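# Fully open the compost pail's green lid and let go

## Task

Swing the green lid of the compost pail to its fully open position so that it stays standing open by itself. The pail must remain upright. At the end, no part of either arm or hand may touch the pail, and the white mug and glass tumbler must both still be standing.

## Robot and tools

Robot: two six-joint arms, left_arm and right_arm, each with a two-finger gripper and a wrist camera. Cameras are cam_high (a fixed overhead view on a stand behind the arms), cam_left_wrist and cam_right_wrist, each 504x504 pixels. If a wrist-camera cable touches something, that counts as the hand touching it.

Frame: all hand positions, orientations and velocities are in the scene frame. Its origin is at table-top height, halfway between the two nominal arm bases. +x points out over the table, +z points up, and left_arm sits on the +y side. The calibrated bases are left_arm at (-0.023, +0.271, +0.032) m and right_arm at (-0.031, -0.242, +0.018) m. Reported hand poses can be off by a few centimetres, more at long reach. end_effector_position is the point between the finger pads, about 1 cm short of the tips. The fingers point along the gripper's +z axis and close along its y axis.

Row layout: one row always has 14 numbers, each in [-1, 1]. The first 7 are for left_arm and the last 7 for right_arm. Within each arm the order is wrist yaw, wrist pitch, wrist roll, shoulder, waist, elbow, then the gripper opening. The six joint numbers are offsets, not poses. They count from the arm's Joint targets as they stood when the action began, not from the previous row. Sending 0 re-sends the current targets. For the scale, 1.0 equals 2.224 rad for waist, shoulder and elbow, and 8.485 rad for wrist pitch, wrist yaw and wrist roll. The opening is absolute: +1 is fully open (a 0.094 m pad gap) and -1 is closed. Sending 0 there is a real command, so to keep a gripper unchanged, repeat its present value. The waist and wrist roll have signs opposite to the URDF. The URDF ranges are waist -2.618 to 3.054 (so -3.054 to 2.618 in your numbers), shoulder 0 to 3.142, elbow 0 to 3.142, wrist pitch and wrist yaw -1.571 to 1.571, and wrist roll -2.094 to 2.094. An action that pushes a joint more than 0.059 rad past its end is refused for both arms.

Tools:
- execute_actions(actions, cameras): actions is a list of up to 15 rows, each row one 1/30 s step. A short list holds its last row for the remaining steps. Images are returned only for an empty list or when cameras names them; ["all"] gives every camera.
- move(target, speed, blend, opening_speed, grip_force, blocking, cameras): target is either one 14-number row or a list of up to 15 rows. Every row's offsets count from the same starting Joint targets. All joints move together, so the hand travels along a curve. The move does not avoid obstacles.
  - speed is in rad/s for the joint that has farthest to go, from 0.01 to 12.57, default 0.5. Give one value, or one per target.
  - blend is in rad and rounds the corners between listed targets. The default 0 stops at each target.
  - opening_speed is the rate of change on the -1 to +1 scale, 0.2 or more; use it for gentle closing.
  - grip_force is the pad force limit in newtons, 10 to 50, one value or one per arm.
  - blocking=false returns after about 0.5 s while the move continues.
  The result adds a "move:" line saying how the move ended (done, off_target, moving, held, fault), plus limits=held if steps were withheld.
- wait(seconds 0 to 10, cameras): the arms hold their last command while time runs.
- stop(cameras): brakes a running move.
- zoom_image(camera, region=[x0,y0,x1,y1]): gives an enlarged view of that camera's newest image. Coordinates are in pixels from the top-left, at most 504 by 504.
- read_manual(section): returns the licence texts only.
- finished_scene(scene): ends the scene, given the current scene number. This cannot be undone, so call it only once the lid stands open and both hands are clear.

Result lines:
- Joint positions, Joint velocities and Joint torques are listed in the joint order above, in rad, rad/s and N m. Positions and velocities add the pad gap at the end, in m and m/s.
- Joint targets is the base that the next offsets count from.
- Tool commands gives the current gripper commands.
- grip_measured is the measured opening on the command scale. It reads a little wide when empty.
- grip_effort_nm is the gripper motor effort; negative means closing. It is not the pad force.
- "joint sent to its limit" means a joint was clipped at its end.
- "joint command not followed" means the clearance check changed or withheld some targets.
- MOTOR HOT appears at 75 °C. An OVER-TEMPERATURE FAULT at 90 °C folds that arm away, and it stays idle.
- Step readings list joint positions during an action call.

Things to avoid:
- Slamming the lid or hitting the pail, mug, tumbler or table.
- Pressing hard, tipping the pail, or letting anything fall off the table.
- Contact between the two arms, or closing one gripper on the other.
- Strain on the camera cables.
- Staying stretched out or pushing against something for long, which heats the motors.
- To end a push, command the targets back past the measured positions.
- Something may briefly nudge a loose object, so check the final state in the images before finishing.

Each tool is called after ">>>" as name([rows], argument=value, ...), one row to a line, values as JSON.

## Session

>>> execute_actions(actions=[])

>>> zoom_image(camera="cam_high", region=[230, 180, 410, 360])

Scene clock: 0.00 s.
left_arm: end_effector_position=(+0.3839, +0.2465, +0.1564) grip_measured=+1.000 grip_effort_nm=n/a end_effector_quat_wxyz=(+0.620, +0.003, +0.783, +0.060) | right_arm: end_effector_position=(+0.3587, -0.2307, +0.1068) grip_measured=+1.000 grip_effort_nm=n/a end_effector_quat_wxyz=(+0.568, -0.013, +0.821, +0.060)
Joint names: [wrist yaw, wrist pitch, wrist roll, shoulder, waist, elbow]
Joint positions: left_arm=[-0.264 0.925 -0.037 1.549 0.17 0.388 0.094] | right_arm=[-0.157 0.833 -0.031 1.533 0.066 0.339 0.094]
Joint velocities: within noise
Joint torques (N m): no reading
Heat: left arm: 27 °C; right arm: 25 °C.
Joint targets: left_arm=[-0.265 0.916 -0.036 1.544 0.170 0.392] | right_arm=[-0.159 0.833 -0.031 1.526 0.066 0.346]
Tool commands: left_gripper/opening=+1.0 right_gripper/opening=+1.0

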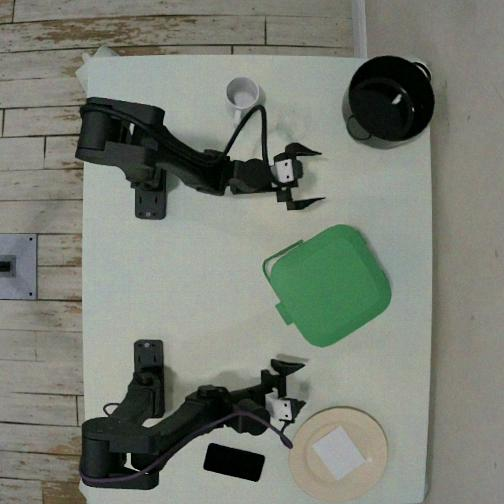

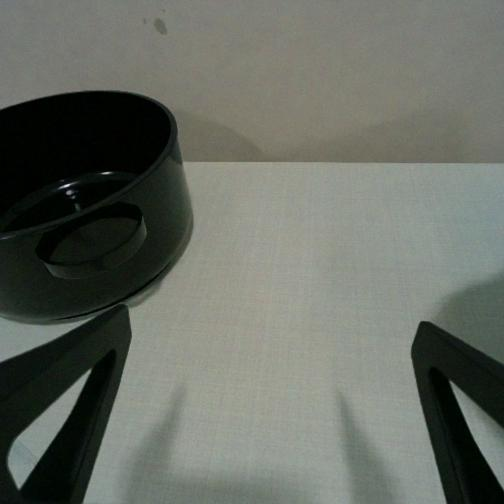

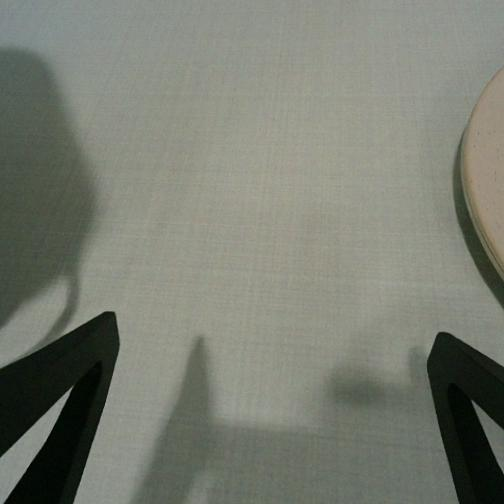

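Scaled by 2.800 from the camera's 504x504 image, which has a finer 720x720 frame.

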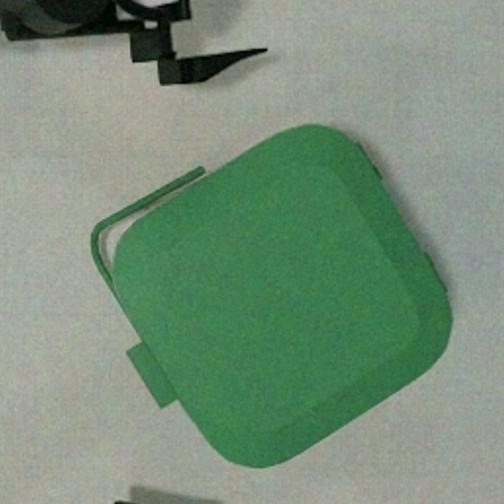

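>>> move([
  [0,-0.049,0,-0.1996,0,0,1,-0.0437,0.0174,0.0943,-0.0406,-0.0028,-0.0516,-0.97],
  [0,-0.108,0,-0.4245,-0.2563,0,1,-0.0873,0.0348,0.1887,-0.0813,-0.0057,-0.1031,-0.97],
], speed=0.8, blend=[0.15,0], cameras=["cam_high","cam_right_wrist"])

Scene clock: 101.60 s.
left_arm: end_effector_position=(+0.2320, +0.4268, +0.2552) grip_measured=+1.000 grip_effort_nm=0.00 end_effector_quat_wxyz=(+0.588, -0.216, +0.744, +0.231) | right_arm: end_effector_position=(+0.2620, -0.1139, +0.1606) grip_measured=-0.968 grip_effort_nm=-0.16 end_effector_quat_wxyz=(+0.645, -0.672, +0.294, -0.213)
Joint names: [wrist yaw, wrist pitch, wrist roll, shoulder, waist, elbow]
Joint positions: left_arm=[-0.264 0.011 -0.037 0.609 -0.396 0.388 0.094] | right_arm=[-0.875 1.121 1.569 1.367 0.059 0.126 0.002]
Joint torques (N m): left_arm=[-0.07 1.86 0 -0.2 -0.4 8.5] | right_arm=[-0.36 1.62 0.01 -5.49 -0.49 3.71]
Heat: left arm: 30 °C; right arm: 33 °C.
Joint targets: left_arm=[-0.265 0.000 -0.036 0.600 -0.400 0.392] | right_arm=[-0.900 1.129 1.570 1.345 0.053 0.116]
move: done
Images, in order (width x height): cam_high 504x504, cam_right_wrist 504x504.

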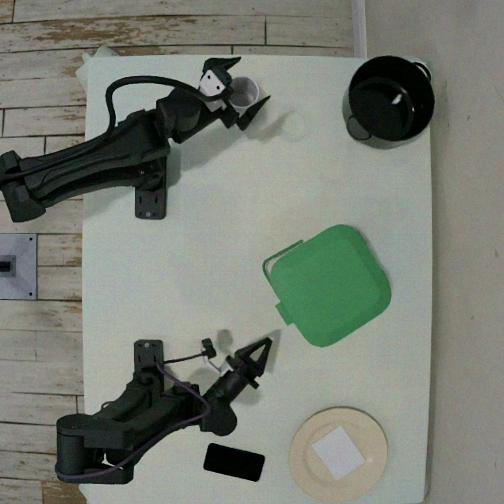

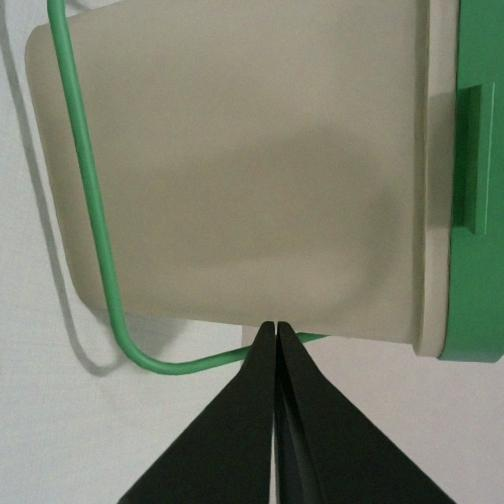

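>>> zoom_image(camera="cam_right_wrist", region=[384, 50, 504, 260])

Scaled by 2.400 from the camera's 504x504 image, which has a finer 720x720 frame.

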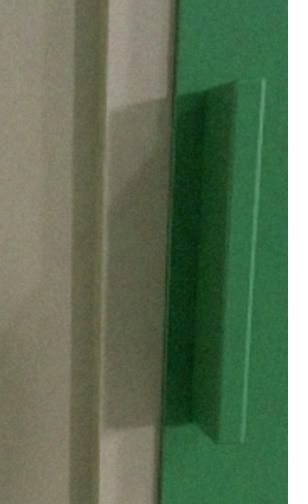

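>>> move(target=[0,0,0,0,0,0,1,0.04125,0.0249,0,0.09672,-0.14874,0.06915,-0.97], speed=0.3, cameras=["cam_high","cam_right_wrist"])

>>> zoom_image(camera="cam_right_wrist", region=[200, 150, 504, 454])

>>> zoom_image(camera="cam_high", region=[230, 200, 410, 380])

Scene clock: 182.97 s.
left_arm: end_effector_position=(+0.2320, +0.4268, +0.2551) grip_measured=+1.000 grip_effort_nm=0.00 end_effector_quat_wxyz=(+0.588, -0.216, +0.744, +0.231) | right_arm: end_effector_position=(+0.2878, -0.0463, +0.1808) grip_measured=-0.968 grip_effort_nm=-0.16 end_effector_quat_wxyz=(+0.661, -0.661, +0.251, -0.251)
Joint names: [wrist yaw, wrist pitch, wrist roll, shoulder, waist, elbow]
Joint positions: left_arm=[-0.264 0.011 -0.037 0.609 -0.396 0.388 0.094] | right_arm=[-0.551 1.296 1.571 1.545 -0.273 0.249 0.002]
Joint torques (N m): left_arm=[-0.08 1.87 0.01 -0.18 -0.4 8.47] | right_arm=[-0.06 2.06 0.03 -3.79 -0.36 6.37]
Heat: left arm: 34 °C; right arm: 34 °C.
Joint targets: left_arm=[-0.265 0.000 -0.036 0.600 -0.400 0.392] | right_arm=[-0.550 1.340 1.571 1.560 -0.278 0.270]
move: off_target (right_arm); right_arm: the wrist pitch is farthest, 0.044 rad from its target
Images, in order (width x height): cam_high 504x504, cam_right_wrist 504x504.

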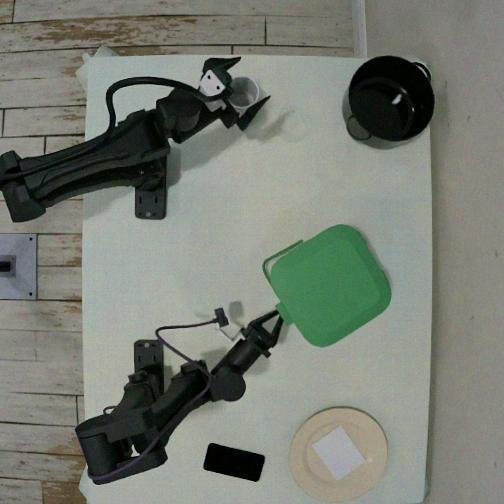

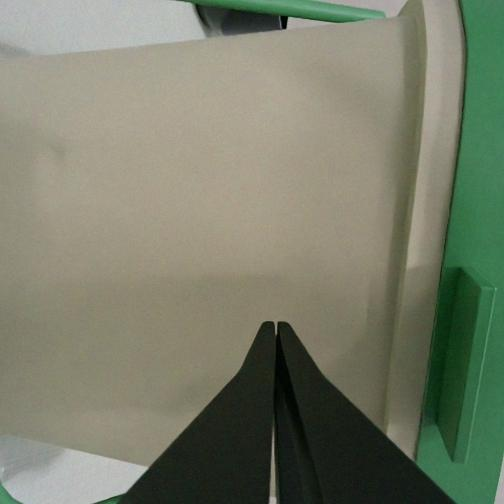

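Scaled by 1.658 from the camera's 504x504 image, which has a finer 720x720 frame.

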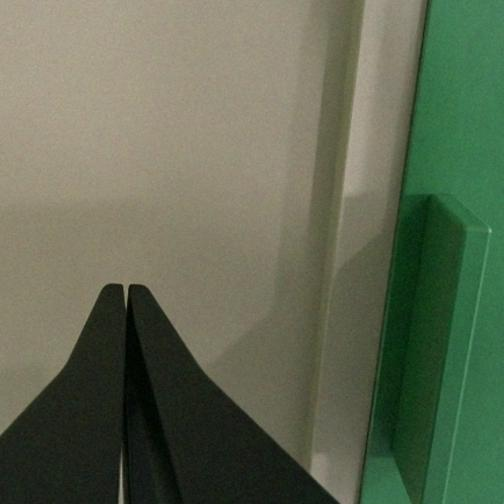

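Scaled by 2.800 from the camera's 504x504 image, which has a finer 720x720 frame.

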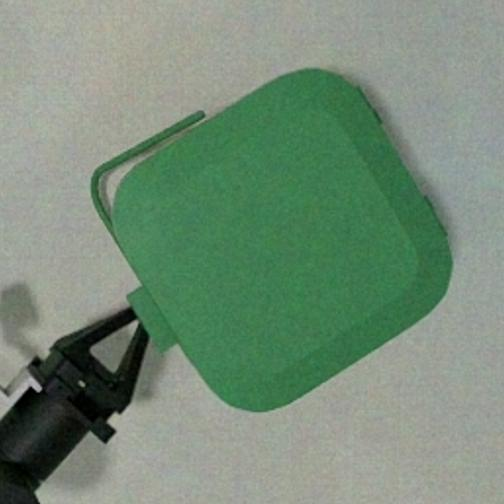

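>>> move(target=[0,0,0,0,0,0,1,0,-0.02717,0,-0.07896,0,0.02468,-0.97], speed=0.2, cameras=["cam_high","cam_right_wrist"])

>>> zoom_image(camera="cam_right_wrist", region=[200, 150, 504, 454])

Scene clock: 257.87 s.
left_arm: end_effector_position=(+0.2320, +0.4268, +0.2551) grip_measured=+1.000 grip_effort_nm=0.00 end_effector_quat_wxyz=(+0.588, -0.216, +0.744, +0.231) | right_arm: end_effector_position=(+0.2910, -0.0455, +0.2051) grip_measured=-0.968 grip_effort_nm=-0.16 end_effector_quat_wxyz=(+0.662, -0.660, +0.250, -0.253)
Joint names: [wrist yaw, wrist pitch, wrist roll, shoulder, waist, elbow]
Joint positions: left_arm=[-0.264 0.011 -0.037 0.609 -0.396 0.388 0.094] | right_arm=[-0.55 1.113 1.571 1.41 -0.273 0.301 0.002]
Joint torques (N m): left_arm=[-0.07 1.87 0 -0.13 -0.44 8.47] | right_arm=[-0.05 1.6 0.03 -7.1 -0.38 7.45]
Heat: left arm: 35 °C; right arm: 40 °C.
Joint targets: left_arm=[-0.265 0.000 -0.036 0.600 -0.400 0.392] | right_arm=[-0.550 1.109 1.570 1.384 -0.278 0.325]
move: done
Images, in order (width x height): cam_high 504x504, cam_right_wrist 504x504.

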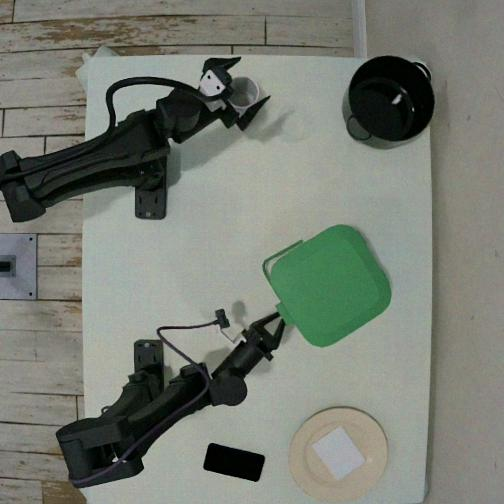

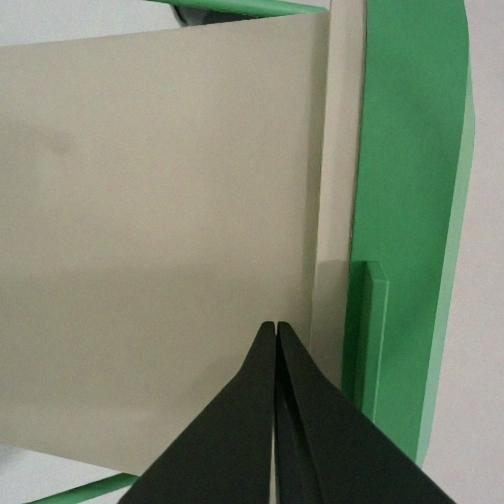

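Scaled by 1.658 from the camera's 504x504 image, which has a finer 720x720 frame.

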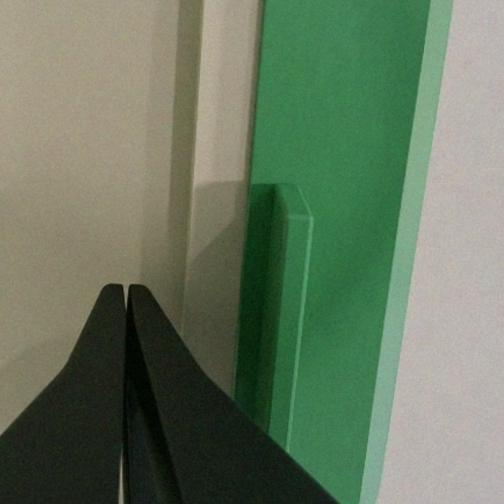

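>>> move(target=[0,0,0,0,0,0,1,0.00236,-0.0492,0,-0.08957,-0.00706,0.09816,-0.97], speed=0.17, cameras=["cam_high","cam_right_wrist"])

Scene clock: 267.10 s.
left_arm: end_effector_position=(+0.2320, +0.4268, +0.2551) grip_measured=+1.000 grip_effort_nm=0.00 end_effector_quat_wxyz=(+0.588, -0.216, +0.744, +0.231) | right_arm: end_effector_position=(+0.3032, -0.0396, +0.2674) grip_measured=-0.968 grip_effort_nm=-0.14 end_effector_quat_wxyz=(+0.656, -0.664, +0.258, -0.250)
Joint names: [wrist yaw, wrist pitch, wrist roll, shoulder, waist, elbow]
Joint positions: left_arm=[-0.264 0.011 -0.037 0.609 -0.396 0.388 0.094] | right_arm=[-0.529 0.688 1.572 1.214 -0.287 0.51 0.002]
Joint torques (N m): left_arm=[-0.07 1.88 -0.02 -0.14 -0.43 8.44] | right_arm=[-0.06 1.73 0.02 -6.91 -0.5 9.55]
Heat: left arm: 35 °C; right arm: 40 °C.
Joint targets: left_arm=[-0.265 0.000 -0.036 0.600 -0.400 0.392] | right_arm=[-0.530 0.692 1.570 1.185 -0.293 0.543]
move: done
Images, in order (width x height): cam_high 504x504, cam_right_wrist 504x504.

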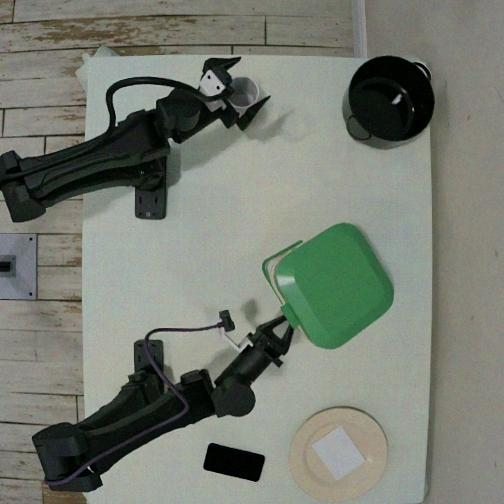

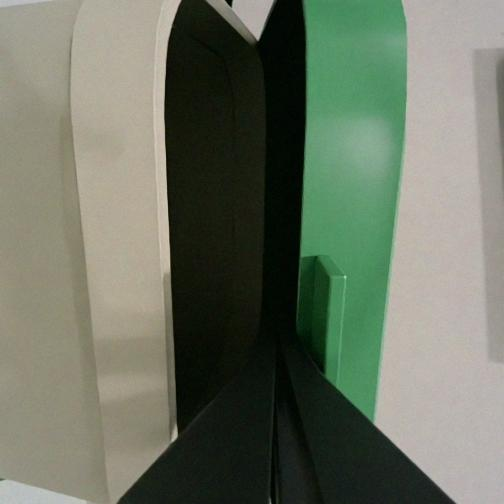

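>>> move([
  [0,0,0,0,0,0,1,0.01061,-0.02473,0,0.00562,-0.02311,0.09996,-0.97],
  [0,0,0,0,0,0,1,0.02239,-0.04108,0,0.054,-0.0478,0.21075,-0.97],
], speed=0.22, blend=[0.05,0], cameras=["cam_high","cam_right_wrist"])

Scene clock: 275.50 s.
left_arm: end_effector_position=(+0.2320, +0.4268, +0.2551) grip_measured=+1.000 grip_effort_nm=0.00 end_effector_quat_wxyz=(+0.588, -0.216, +0.744, +0.231) | right_arm: end_effector_position=(+0.3470, -0.0089, +0.3762) grip_measured=-0.968 grip_effort_nm=-0.14 end_effector_quat_wxyz=(+0.655, -0.644, +0.274, -0.286)
Joint names: [wrist yaw, wrist pitch, wrist roll, shoulder, waist, elbow]
Joint positions: left_arm=[-0.264 0.011 -0.037 0.609 -0.396 0.388 0.094] | right_arm=[-0.343 0.339 1.572 1.294 -0.394 0.976 0.002]
Joint torques (N m): left_arm=[-0.07 1.88 -0.01 -0.2 -0.42 8.46] | right_arm=[-0.01 1.76 0.01 -4.6 -0.44 10.32]
Heat: left arm: 35 °C; right arm: 40 °C.
Joint targets: left_arm=[-0.265 0.000 -0.036 0.600 -0.400 0.392] | right_arm=[-0.340 0.343 1.570 1.305 -0.400 1.012]
move: done
Images, in order (width x height): cam_high 504x504, cam_right_wrist 504x504.

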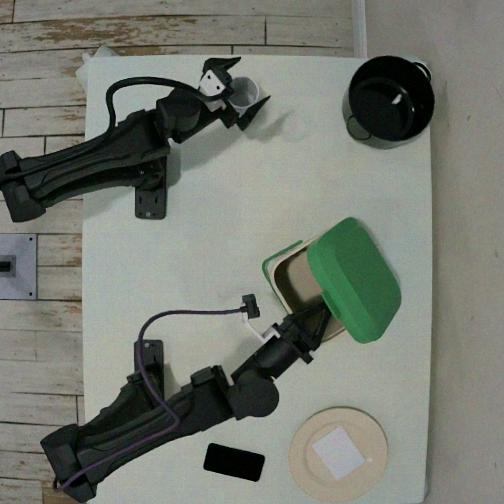

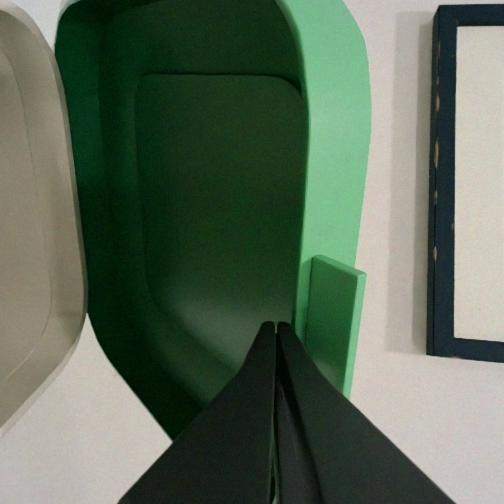

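>>> move([
  [0,0,0,0,0,0,1,0.01179,-0.01227,0,0.07361,-0.02208,0.12041,-0.97],
  [0,0,0,0,0,0,1,0.02357,-0.02204,0,0.16349,-0.04146,0.24757,-0.97],
], speed=0.22, blend=[0.05,0], cameras=["cam_high","cam_right_wrist"])

Scene clock: 296.10 s.
left_arm: end_effector_position=(+0.2320, +0.4268, +0.2551) grip_measured=+1.000 grip_effort_nm=0.01 end_effector_quat_wxyz=(+0.588, -0.216, +0.744, +0.231) | right_arm: end_effector_position=(+0.4283, +0.0429, +0.4396) grip_measured=-0.968 grip_effort_nm=-0.14 end_effector_quat_wxyz=(+0.645, -0.622, +0.306, -0.322)
Joint names: [wrist yaw, wrist pitch, wrist roll, shoulder, waist, elbow]
Joint positions: left_arm=[-0.264 0.011 -0.037 0.609 -0.396 0.388 0.094] | right_arm=[-0.144 0.158 1.572 1.649 -0.486 1.529 0.002]
Joint torques (N m): left_arm=[-0.07 1.86 0 -0.14 -0.46 8.5] | right_arm=[-0.04 1.73 0.02 -7.43 -0.49 10.1]
Heat: left arm: 35 °C; right arm: 40 °C.
Joint targets: left_arm=[-0.265 0.000 -0.036 0.600 -0.400 0.392] | right_arm=[-0.140 0.156 1.570 1.669 -0.492 1.563]
move: done
Images, in order (width x height): cam_high 504x504, cam_right_wrist 504x504.

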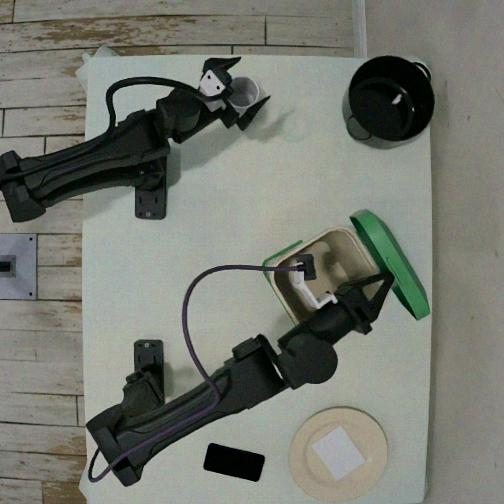

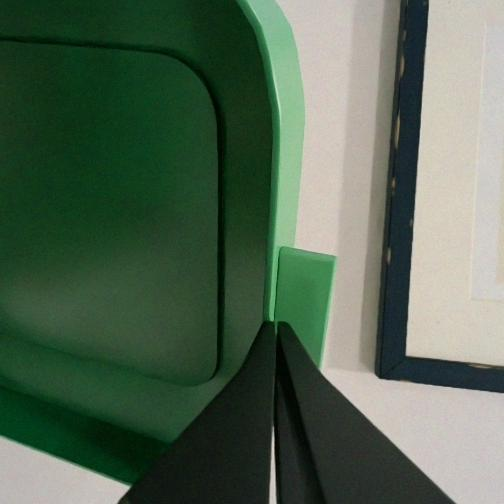

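>>> move([
  [0,0,0,0,0,0,1,-0.00236,0.00873,0,-0.02482,0.0036,-0.05814,-0.97],
  [0,0,0,0,0,0,1,0.00707,0.00497,0,0.08876,-0.01066,0.06978,-0.97],
  [0,0,0,0,0,0,1,0.01061,0.00048,0,0.14465,-0.0152,0.14281,-0.97],
], speed=[0.2,0.2,0.15], blend=[0.02,0.04,0], cameras=["cam_high","cam_right_wrist"])

Scene clock: 313.20 s.
left_arm: end_effector_position=(+0.2320, +0.4268, +0.2551) grip_measured=+1.000 grip_effort_nm=0.00 end_effector_quat_wxyz=(+0.588, -0.216, +0.744, +0.231) | right_arm: end_effector_position=(+0.4972, +0.0870, +0.4213) grip_measured=-0.968 grip_effort_nm=-0.14 end_effector_quat_wxyz=(+0.637, -0.612, +0.323, -0.339)
Joint names: [wrist yaw, wrist pitch, wrist roll, shoulder, waist, elbow]
Joint positions: left_arm=[-0.264 0.011 -0.037 0.609 -0.396 0.388 0.094] | right_arm=[-0.055 0.161 1.572 1.964 -0.52 1.845 0.002]
Joint torques (N m): left_arm=[-0.08 1.86 0 -0.12 -0.43 8.43] | right_arm=[-0.05 1.75 0.02 -10.1 -0.47 10.24]
Heat: left arm: 35 °C; right arm: 40 °C.
Joint targets: left_arm=[-0.265 0.000 -0.036 0.600 -0.400 0.392] | right_arm=[-0.050 0.160 1.570 1.990 -0.526 1.880]
move: done
Images, in order (width x height): cam_high 504x504, cam_right_wrist 504x504.

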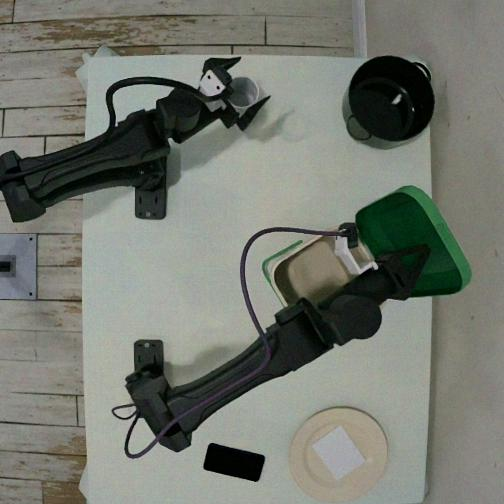

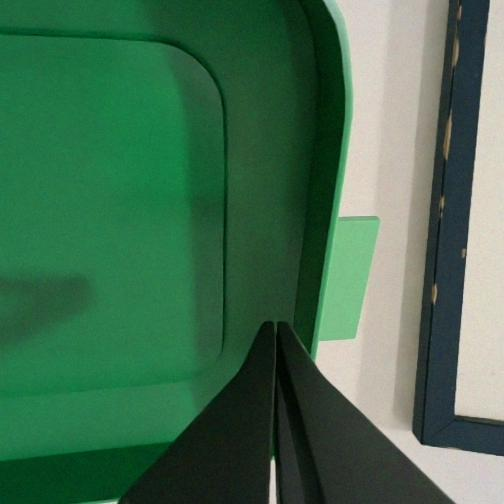

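>>> move(target=[0,0,0,0,0,0,1,0.00236,-0.00404,0,0.05054,-0.00274,0.06596,-0.97], speed=0.15, cameras=["cam_high","cam_right_wrist"])

Scene clock: 320.57 s.
left_arm: end_effector_position=(+0.2320, +0.4268, +0.2551) grip_measured=+1.000 grip_effort_nm=0.00 end_effector_quat_wxyz=(+0.588, -0.216, +0.744, +0.231) | right_arm: end_effector_position=(+0.5188, +0.0998, +0.4181) grip_measured=-0.968 grip_effort_nm=-0.14 end_effector_quat_wxyz=(+0.635, -0.609, +0.328, -0.344)
Joint names: [wrist yaw, wrist pitch, wrist roll, shoulder, waist, elbow]
Joint positions: left_arm=[-0.264 0.011 -0.037 0.609 -0.396 0.388 0.094] | right_arm=[-0.036 0.127 1.572 2.075 -0.525 1.992 0.002]
Joint torques (N m): left_arm=[-0.06 1.88 -0.01 -0.13 -0.43 8.47] | right_arm=[0.03 1.71 0.01 -10.91 -0.55 10.18]
Heat: left arm: 35 °C; right arm: 41 °C.
Joint targets: left_arm=[-0.265 0.000 -0.036 0.600 -0.400 0.392] | right_arm=[-0.030 0.126 1.570 2.103 -0.532 2.027]
move: done
Images, in order (width x height): cam_high 504x504, cam_right_wrist 504x504.

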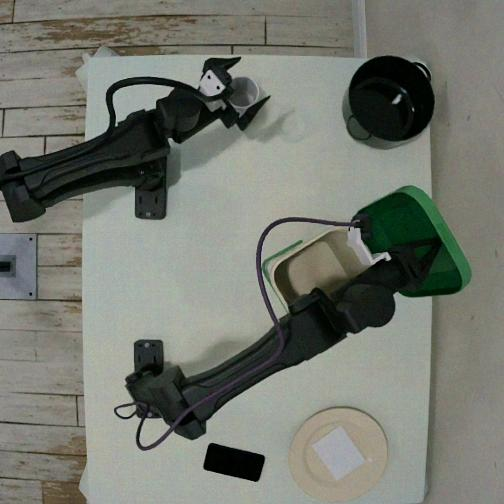

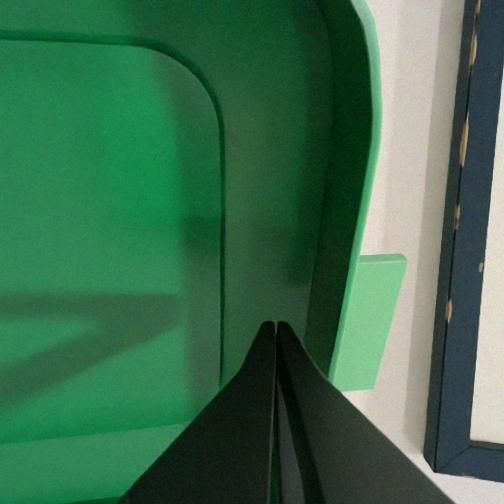

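>>> move([
  [0,0,0,0,0,0,1,-0.00589,0.00851,0,-0.10638,0.00733,-0.13885,-0.97],
  [0,0,0,0,0,0,1,-0.03654,0.02562,0,-0.35877,0.05967,-0.45652,-0.97],
], speed=[0.3,0.6], blend=[0.1,0], cameras=["cam_high","cam_right_wrist"])

Scene clock: 343.43 s.
left_arm: end_effector_position=(+0.2320, +0.4268, +0.2551) grip_measured=+1.000 grip_effort_nm=0.00 end_effector_quat_wxyz=(+0.588, -0.216, +0.744, +0.231) | right_arm: end_effector_position=(+0.3574, -0.0038, +0.3792) grip_measured=-0.968 grip_effort_nm=-0.14 end_effector_quat_wxyz=(+0.652, -0.643, +0.280, -0.289)
Joint names: [wrist yaw, wrist pitch, wrist roll, shoulder, waist, elbow]
Joint positions: left_arm=[-0.264 0.011 -0.037 0.609 -0.396 0.388 0.094] | right_arm=[-0.319 0.329 1.572 1.336 -0.404 1.024 0.002]
Joint torques (N m): left_arm=[-0.06 1.86 0 -0.13 -0.43 8.46] | right_arm=[-0.22 1.9 0.02 -8.87 0.42 6.04]
Heat: left arm: 35 °C; right arm: 41 °C.
Joint targets: left_arm=[-0.265 0.000 -0.036 0.600 -0.400 0.392] | right_arm=[-0.340 0.343 1.570 1.305 -0.399 1.011]
move: done
Images, in order (width x height): cam_high 504x504, cam_right_wrist 504x504.

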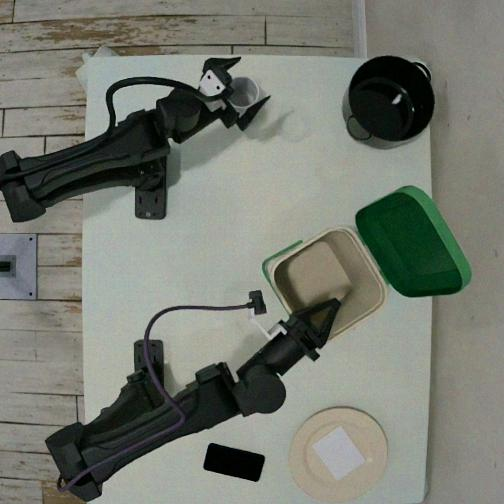

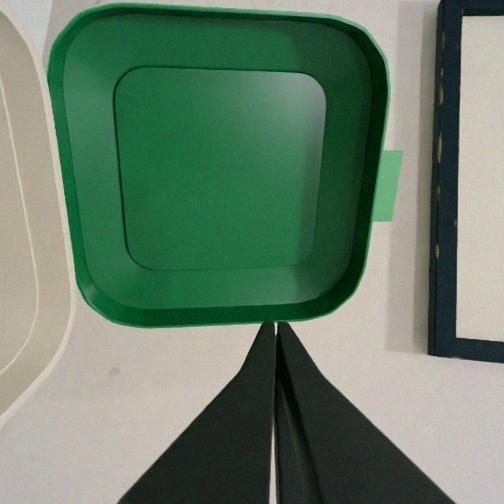

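>>> finished_scene(scene=2)

The scene is finished: the task was done.


## Next scene

The same job, from a new start.

>>> execute_actions(actions=[])

>>> zoom_image(camera="cam_high", region=[230, 180, 410, 360])

Scene clock: 0.00 s.
left_arm: end_effector_position=(+0.3443, +0.2053, +0.2618) grip_measured=+1.000 grip_effort_nm=n/a end_effector_quat_wxyz=(+0.387, -0.070, +0.918, -0.049) | right_arm: end_effector_position=(+0.2839, -0.1895, +0.2700) grip_measured=+1.000 grip_effort_nm=n/a end_effector_quat_wxyz=(+0.501, +0.201, +0.842, +0.008)
Joint names: [wrist yaw, wrist pitch, wrist roll, shoulder, waist, elbow]
Joint positions: left_arm=[-0.143 -0.672 0.341 1.283 0.241 1.176 0.094] | right_arm=[0.595 -0.574 -0.649 1.006 -0.465 0.936 0.094]
Joint velocities: within noise
Joint torques (N m): no reading
Heat: left arm: 25 °C; right arm: 25 °C.
Joint targets: left_arm=[-0.147 -0.678 0.340 1.276 0.241 1.183] | right_arm=[0.605 -0.585 -0.649 1.000 -0.465 0.944]
Tool commands: left_gripper/opening=+1.0 right_gripper/opening=+1.0

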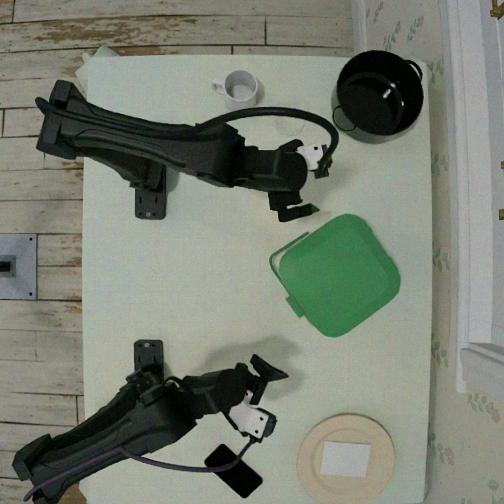

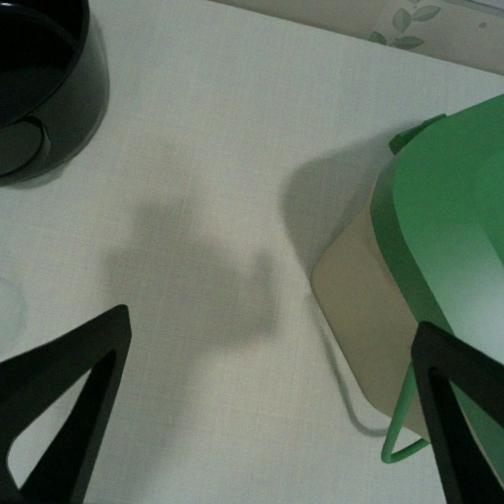

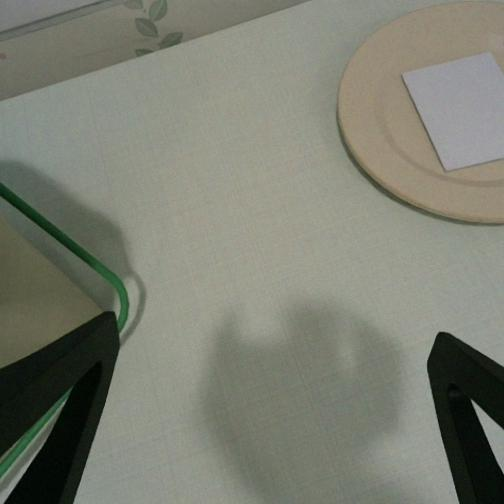

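Scaled by 2.800 from the camera's 504x504 image, which has a finer 720x720 frame.

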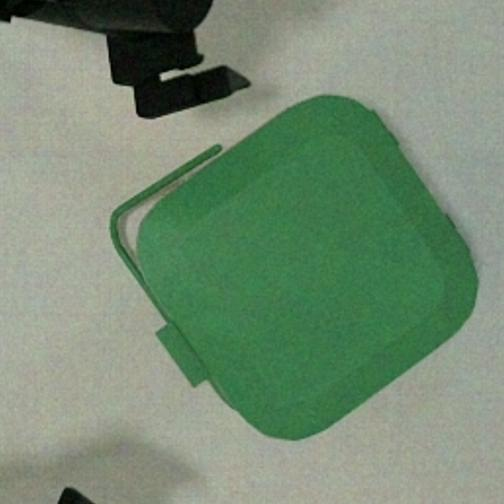

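>>> move([
  [0.00866,0.02227,-0.02004,-0.1295,-0.14411,-0.10859,1,-0.11844,0.11609,0.13542,0,0.16412,-0.19964,-0.97],
  [0.01732,0.04455,-0.04007,-0.25899,-0.28822,-0.21718,1,-0.15969,0.21769,0.26152,0.19622,0.15733,-0.32361,-0.97],
  [0.01732,0.04455,-0.04007,-0.25899,-0.28822,-0.21718,1,-0.13966,0.20248,0.26152,0.23255,0.08008,-0.22923,-0.97],
], speed=[1.0,0.9,0.3], blend=[0.12,0.06,0], cameras=["cam_high","cam_right_wrist"])

>>> zoom_image(camera="cam_high", region=[230, 180, 410, 360])

Scene clock: 74.27 s.
left_arm: end_effector_position=(+0.2574, +0.3875, +0.3055) grip_measured=+1.000 grip_effort_nm=0.00 end_effector_quat_wxyz=(+0.576, -0.160, +0.793, +0.113) | right_arm: end_effector_position=(+0.3111, -0.0310, +0.2195) grip_measured=-0.967 grip_effort_nm=-0.18 end_effector_quat_wxyz=(+0.675, -0.656, +0.226, -0.251)
Joint names: [wrist yaw, wrist pitch, wrist roll, shoulder, waist, elbow]
Joint positions: left_arm=[-0.006 -0.317 0.006 0.712 -0.396 0.714 0.094] | right_arm=[-0.58 1.136 1.571 1.502 -0.282 0.41 0.002]
Joint torques (N m): left_arm=[0.04 2.1 -0.06 -0.94 -0.46 6.82] | right_arm=[-0.04 1.63 0.01 -4.57 -0.4 7.58]
Heat: left arm: 29 °C; right arm: 30 °C.
Joint targets: left_arm=[0.000 -0.300 0.000 0.700 -0.401 0.700] | right_arm=[-0.580 1.133 1.570 1.517 -0.287 0.435]
move: done
Images, in order (width x height): cam_high 504x504, cam_right_wrist 504x504.

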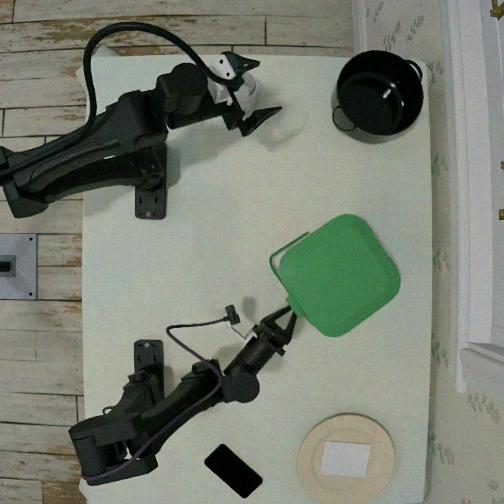

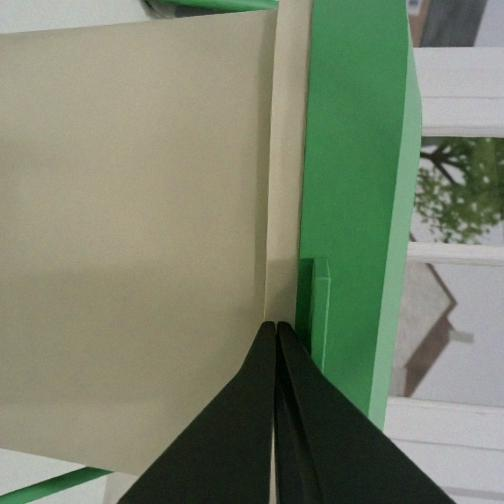

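Scaled by 2.800 from the camera's 504x504 image, which has a finer 720x720 frame.

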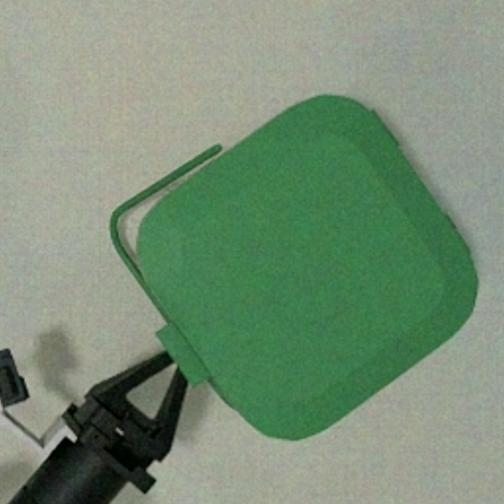

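>>> move([
  [0,0,0,0,0,0,1,0.00354,-0.0474,0,-0.08916,-0.00922,0.09123,-0.97],
  [0,0,0,0,0,0,1,0.0165,-0.07299,0,-0.09038,-0.03453,0.18763,-0.97],
  [0,0,0,0,0,0,1,0.02829,-0.09068,0,-0.04604,-0.05886,0.29946,-0.97],
], speed=[0.17,0.22,0.25], blend=[0.05,0.05,0], cameras=["cam_high","cam_right_wrist"])

Scene clock: 85.73 s.
left_arm: end_effector_position=(+0.2574, +0.3875, +0.3055) grip_measured=+1.000 grip_effort_nm=0.00 end_effector_quat_wxyz=(+0.576, -0.160, +0.793, +0.113) | right_arm: end_effector_position=(+0.3671, +0.0089, +0.3817) grip_measured=-0.967 grip_effort_nm=-0.17 end_effector_quat_wxyz=(+0.660, -0.643, +0.266, -0.283)
Joint names: [wrist yaw, wrist pitch, wrist roll, shoulder, waist, elbow]
Joint positions: left_arm=[-0.006 -0.317 0.006 0.712 -0.396 0.714 0.094] | right_arm=[-0.342 0.365 1.573 1.399 -0.412 1.068 0.002]
Joint torques (N m): left_arm=[0.05 2.1 -0.07 -0.95 -0.49 6.82] | right_arm=[-0.03 1.7 0.01 -5.46 -0.49 10.11]
Heat: left arm: 29 °C; right arm: 31 °C.
Joint targets: left_arm=[0.000 -0.300 0.000 0.700 -0.401 0.700] | right_arm=[-0.340 0.364 1.570 1.415 -0.418 1.101]
move: done
Images, in order (width x height): cam_high 504x504, cam_right_wrist 504x504.

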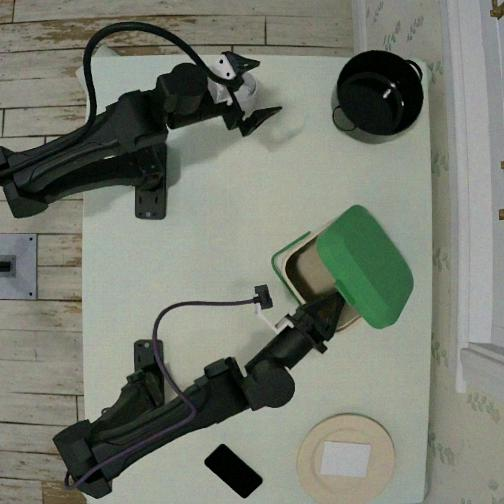

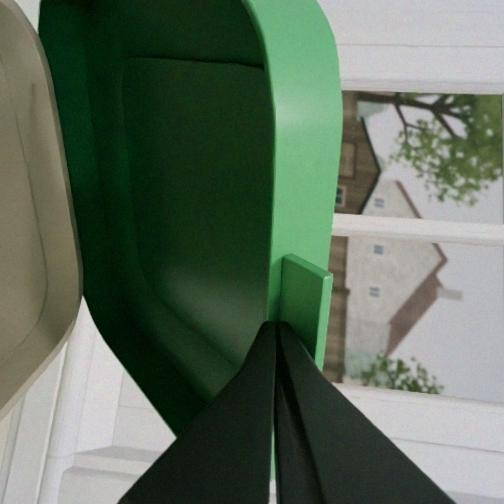

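>>> move([
  [0,0,0,0,0,0,1,0.01179,-0.01453,0,0.07145,-0.02226,0.12689,-0.97],
  [0,0,0,0,0,0,1,0.02357,-0.02646,0,0.16259,-0.042,0.26353,-0.97],
  [0,0,0,0,0,0,1,0.02121,-0.01701,0,0.1366,-0.03822,0.20148,-0.97],
  [0,0,0,0,0,0,1,0.03064,-0.02454,0,0.25504,-0.05315,0.34865,-0.97],
], speed=[0.22,0.22,0.2,0.2], blend=[0.05,0.01,0.02,0], cameras=["cam_high","cam_right_wrist"])

Scene clock: 100.27 s.
left_arm: end_effector_position=(+0.2574, +0.3875, +0.3055) grip_measured=+1.000 grip_effort_nm=0.00 end_effector_quat_wxyz=(+0.576, -0.160, +0.793, +0.113) | right_arm: end_effector_position=(+0.4843, +0.0934, +0.4474) grip_measured=-0.968 grip_effort_nm=-0.16 end_effector_quat_wxyz=(+0.663, -0.598, +0.297, -0.339)
Joint names: [wrist yaw, wrist pitch, wrist roll, shoulder, waist, elbow]
Joint positions: left_arm=[-0.006 -0.317 0.006 0.712 -0.396 0.714 0.094] | right_arm=[-0.087 0.198 1.573 1.945 -0.53 1.856 0.002]
Joint torques (N m): left_arm=[0.06 2.1 -0.06 -0.94 -0.46 6.79] | right_arm=[0.02 1.33 0.01 -9.17 -0.46 8.88]
Heat: left arm: 30 °C; right arm: 31 °C.
Joint targets: left_arm=[0.000 -0.300 0.000 0.700 -0.401 0.700] | right_arm=[-0.080 0.155 1.570 1.982 -0.536 1.876]
move: off_target (right_arm); right_arm: the wrist pitch is farthest, 0.042 rad from its target
Images, in order (width x height): cam_high 504x504, cam_right_wrist 504x504.

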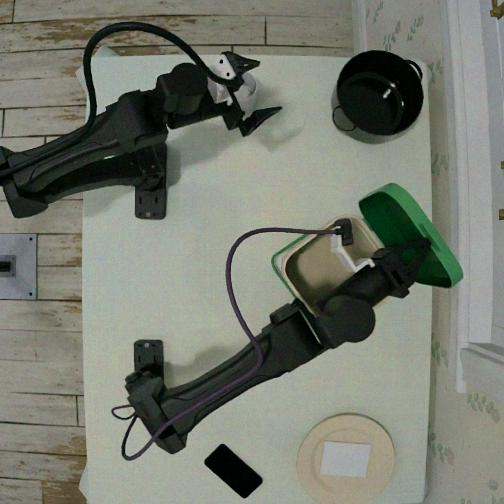

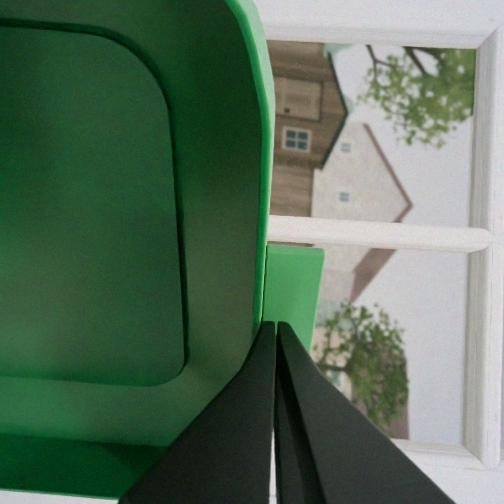

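>>> move([
  [0,0,0,0,0,0,1,-0.00118,-0.01339,0,-0.01174,0.00166,0.03979,-0.97],
  [0,0,0,0,0,0,1,0.00354,-0.02318,0,0.08004,-0.0049,0.16893,-0.97],
], speed=[0.15,0.2], blend=[0.01,0], cameras=["cam_high","cam_right_wrist"])

Scene clock: 134.00 s.
left_arm: end_effector_position=(+0.2574, +0.3875, +0.3056) grip_measured=+1.000 grip_effort_nm=0.00 end_effector_quat_wxyz=(+0.577, -0.160, +0.793, +0.113) | right_arm: end_effector_position=(+0.5132, +0.1123, +0.4544) grip_measured=-0.968 grip_effort_nm=-0.16 end_effector_quat_wxyz=(+0.643, -0.613, +0.315, -0.334)
Joint names: [wrist yaw, wrist pitch, wrist roll, shoulder, waist, elbow]
Joint positions: left_arm=[-0.006 -0.316 0.006 0.712 -0.396 0.714 0.094] | right_arm=[-0.055 -0.039 1.573 2.131 -0.541 2.22 0.002]
Joint torques (N m): left_arm=[0.05 2.1 -0.06 -0.92 -0.49 6.79] | right_arm=[0 1.72 0.01 -11.37 -0.49 9.65]
Heat: left arm: 32 °C; right arm: 30 °C.
Joint targets: left_arm=[0.000 -0.299 0.000 0.700 -0.401 0.700] | right_arm=[-0.050 -0.041 1.570 2.160 -0.547 2.252]
move: done
Images, in order (width x height): cam_high 504x504, cam_right_wrist 504x504.

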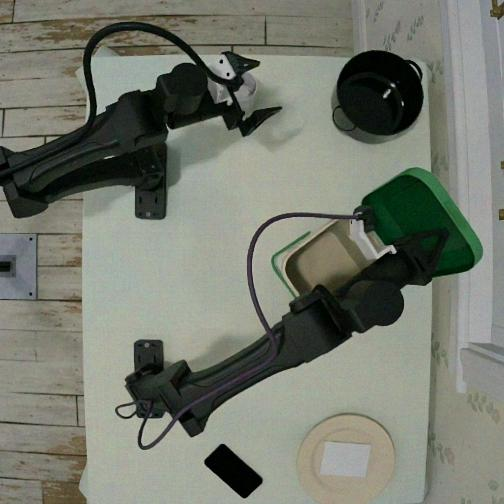

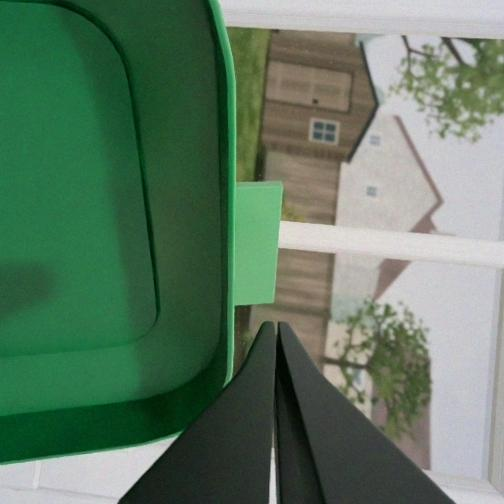

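>>> move([
  [0,0,0,0,0,0,1,-0.01061,0.02127,0,-0.17239,0.01601,-0.254,-0.97],
  [0,0,0,0,0,0,1,-0.03418,0.04768,0,-0.33516,0.05805,-0.51754,-0.97],
], speed=[0.5,0.7], blend=[0.1,0], cameras=["cam_high","cam_right_wrist"])

>>> zoom_image(camera="cam_high", region=[250, 150, 504, 350])

Scene clock: 149.77 s.
left_arm: end_effector_position=(+0.2574, +0.3875, +0.3056) grip_measured=+1.000 grip_effort_nm=0.01 end_effector_quat_wxyz=(+0.577, -0.160, +0.793, +0.113) | right_arm: end_effector_position=(+0.3797, +0.0163, +0.3750) grip_measured=-0.968 grip_effort_nm=-0.16 end_effector_quat_wxyz=(+0.652, -0.648, +0.275, -0.281)
Joint names: [wrist yaw, wrist pitch, wrist roll, shoulder, waist, elbow]
Joint positions: left_arm=[-0.006 -0.316 0.006 0.712 -0.396 0.714 0.094] | right_arm=[-0.32 0.35 1.573 1.453 -0.422 1.111 0.002]
Joint torques (N m): left_arm=[0.04 2.1 -0.07 -0.96 -0.5 6.84] | right_arm=[-0.26 1.82 0.01 -11.03 0.4 6.22]
Heat: left arm: 33 °C; right arm: 33 °C.
Joint targets: left_arm=[0.000 -0.299 0.000 0.700 -0.401 0.700] | right_arm=[-0.340 0.363 1.570 1.414 -0.417 1.101]
move: off_target (right_arm); right_arm: the shoulder is farthest, 0.038 rad from its target
Images, in order (width x height): cam_high 504x504, cam_right_wrist 504x504.

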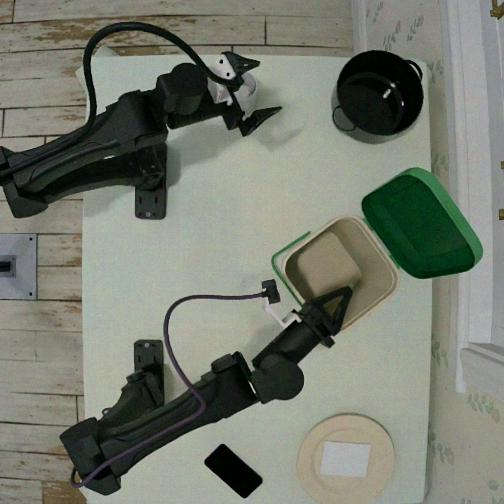

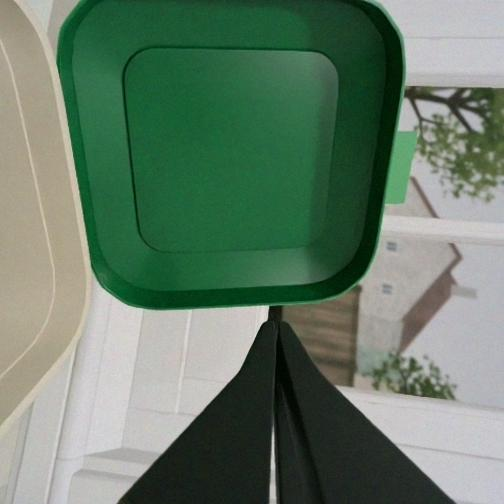

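Scaled by 1.984 from the camera's 504x504 image, which has a finer 720x720 frame.

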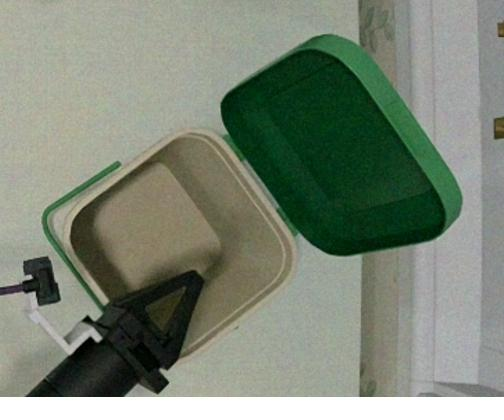

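>>> finished_scene(scene=3)

The scene is finished: the task was done.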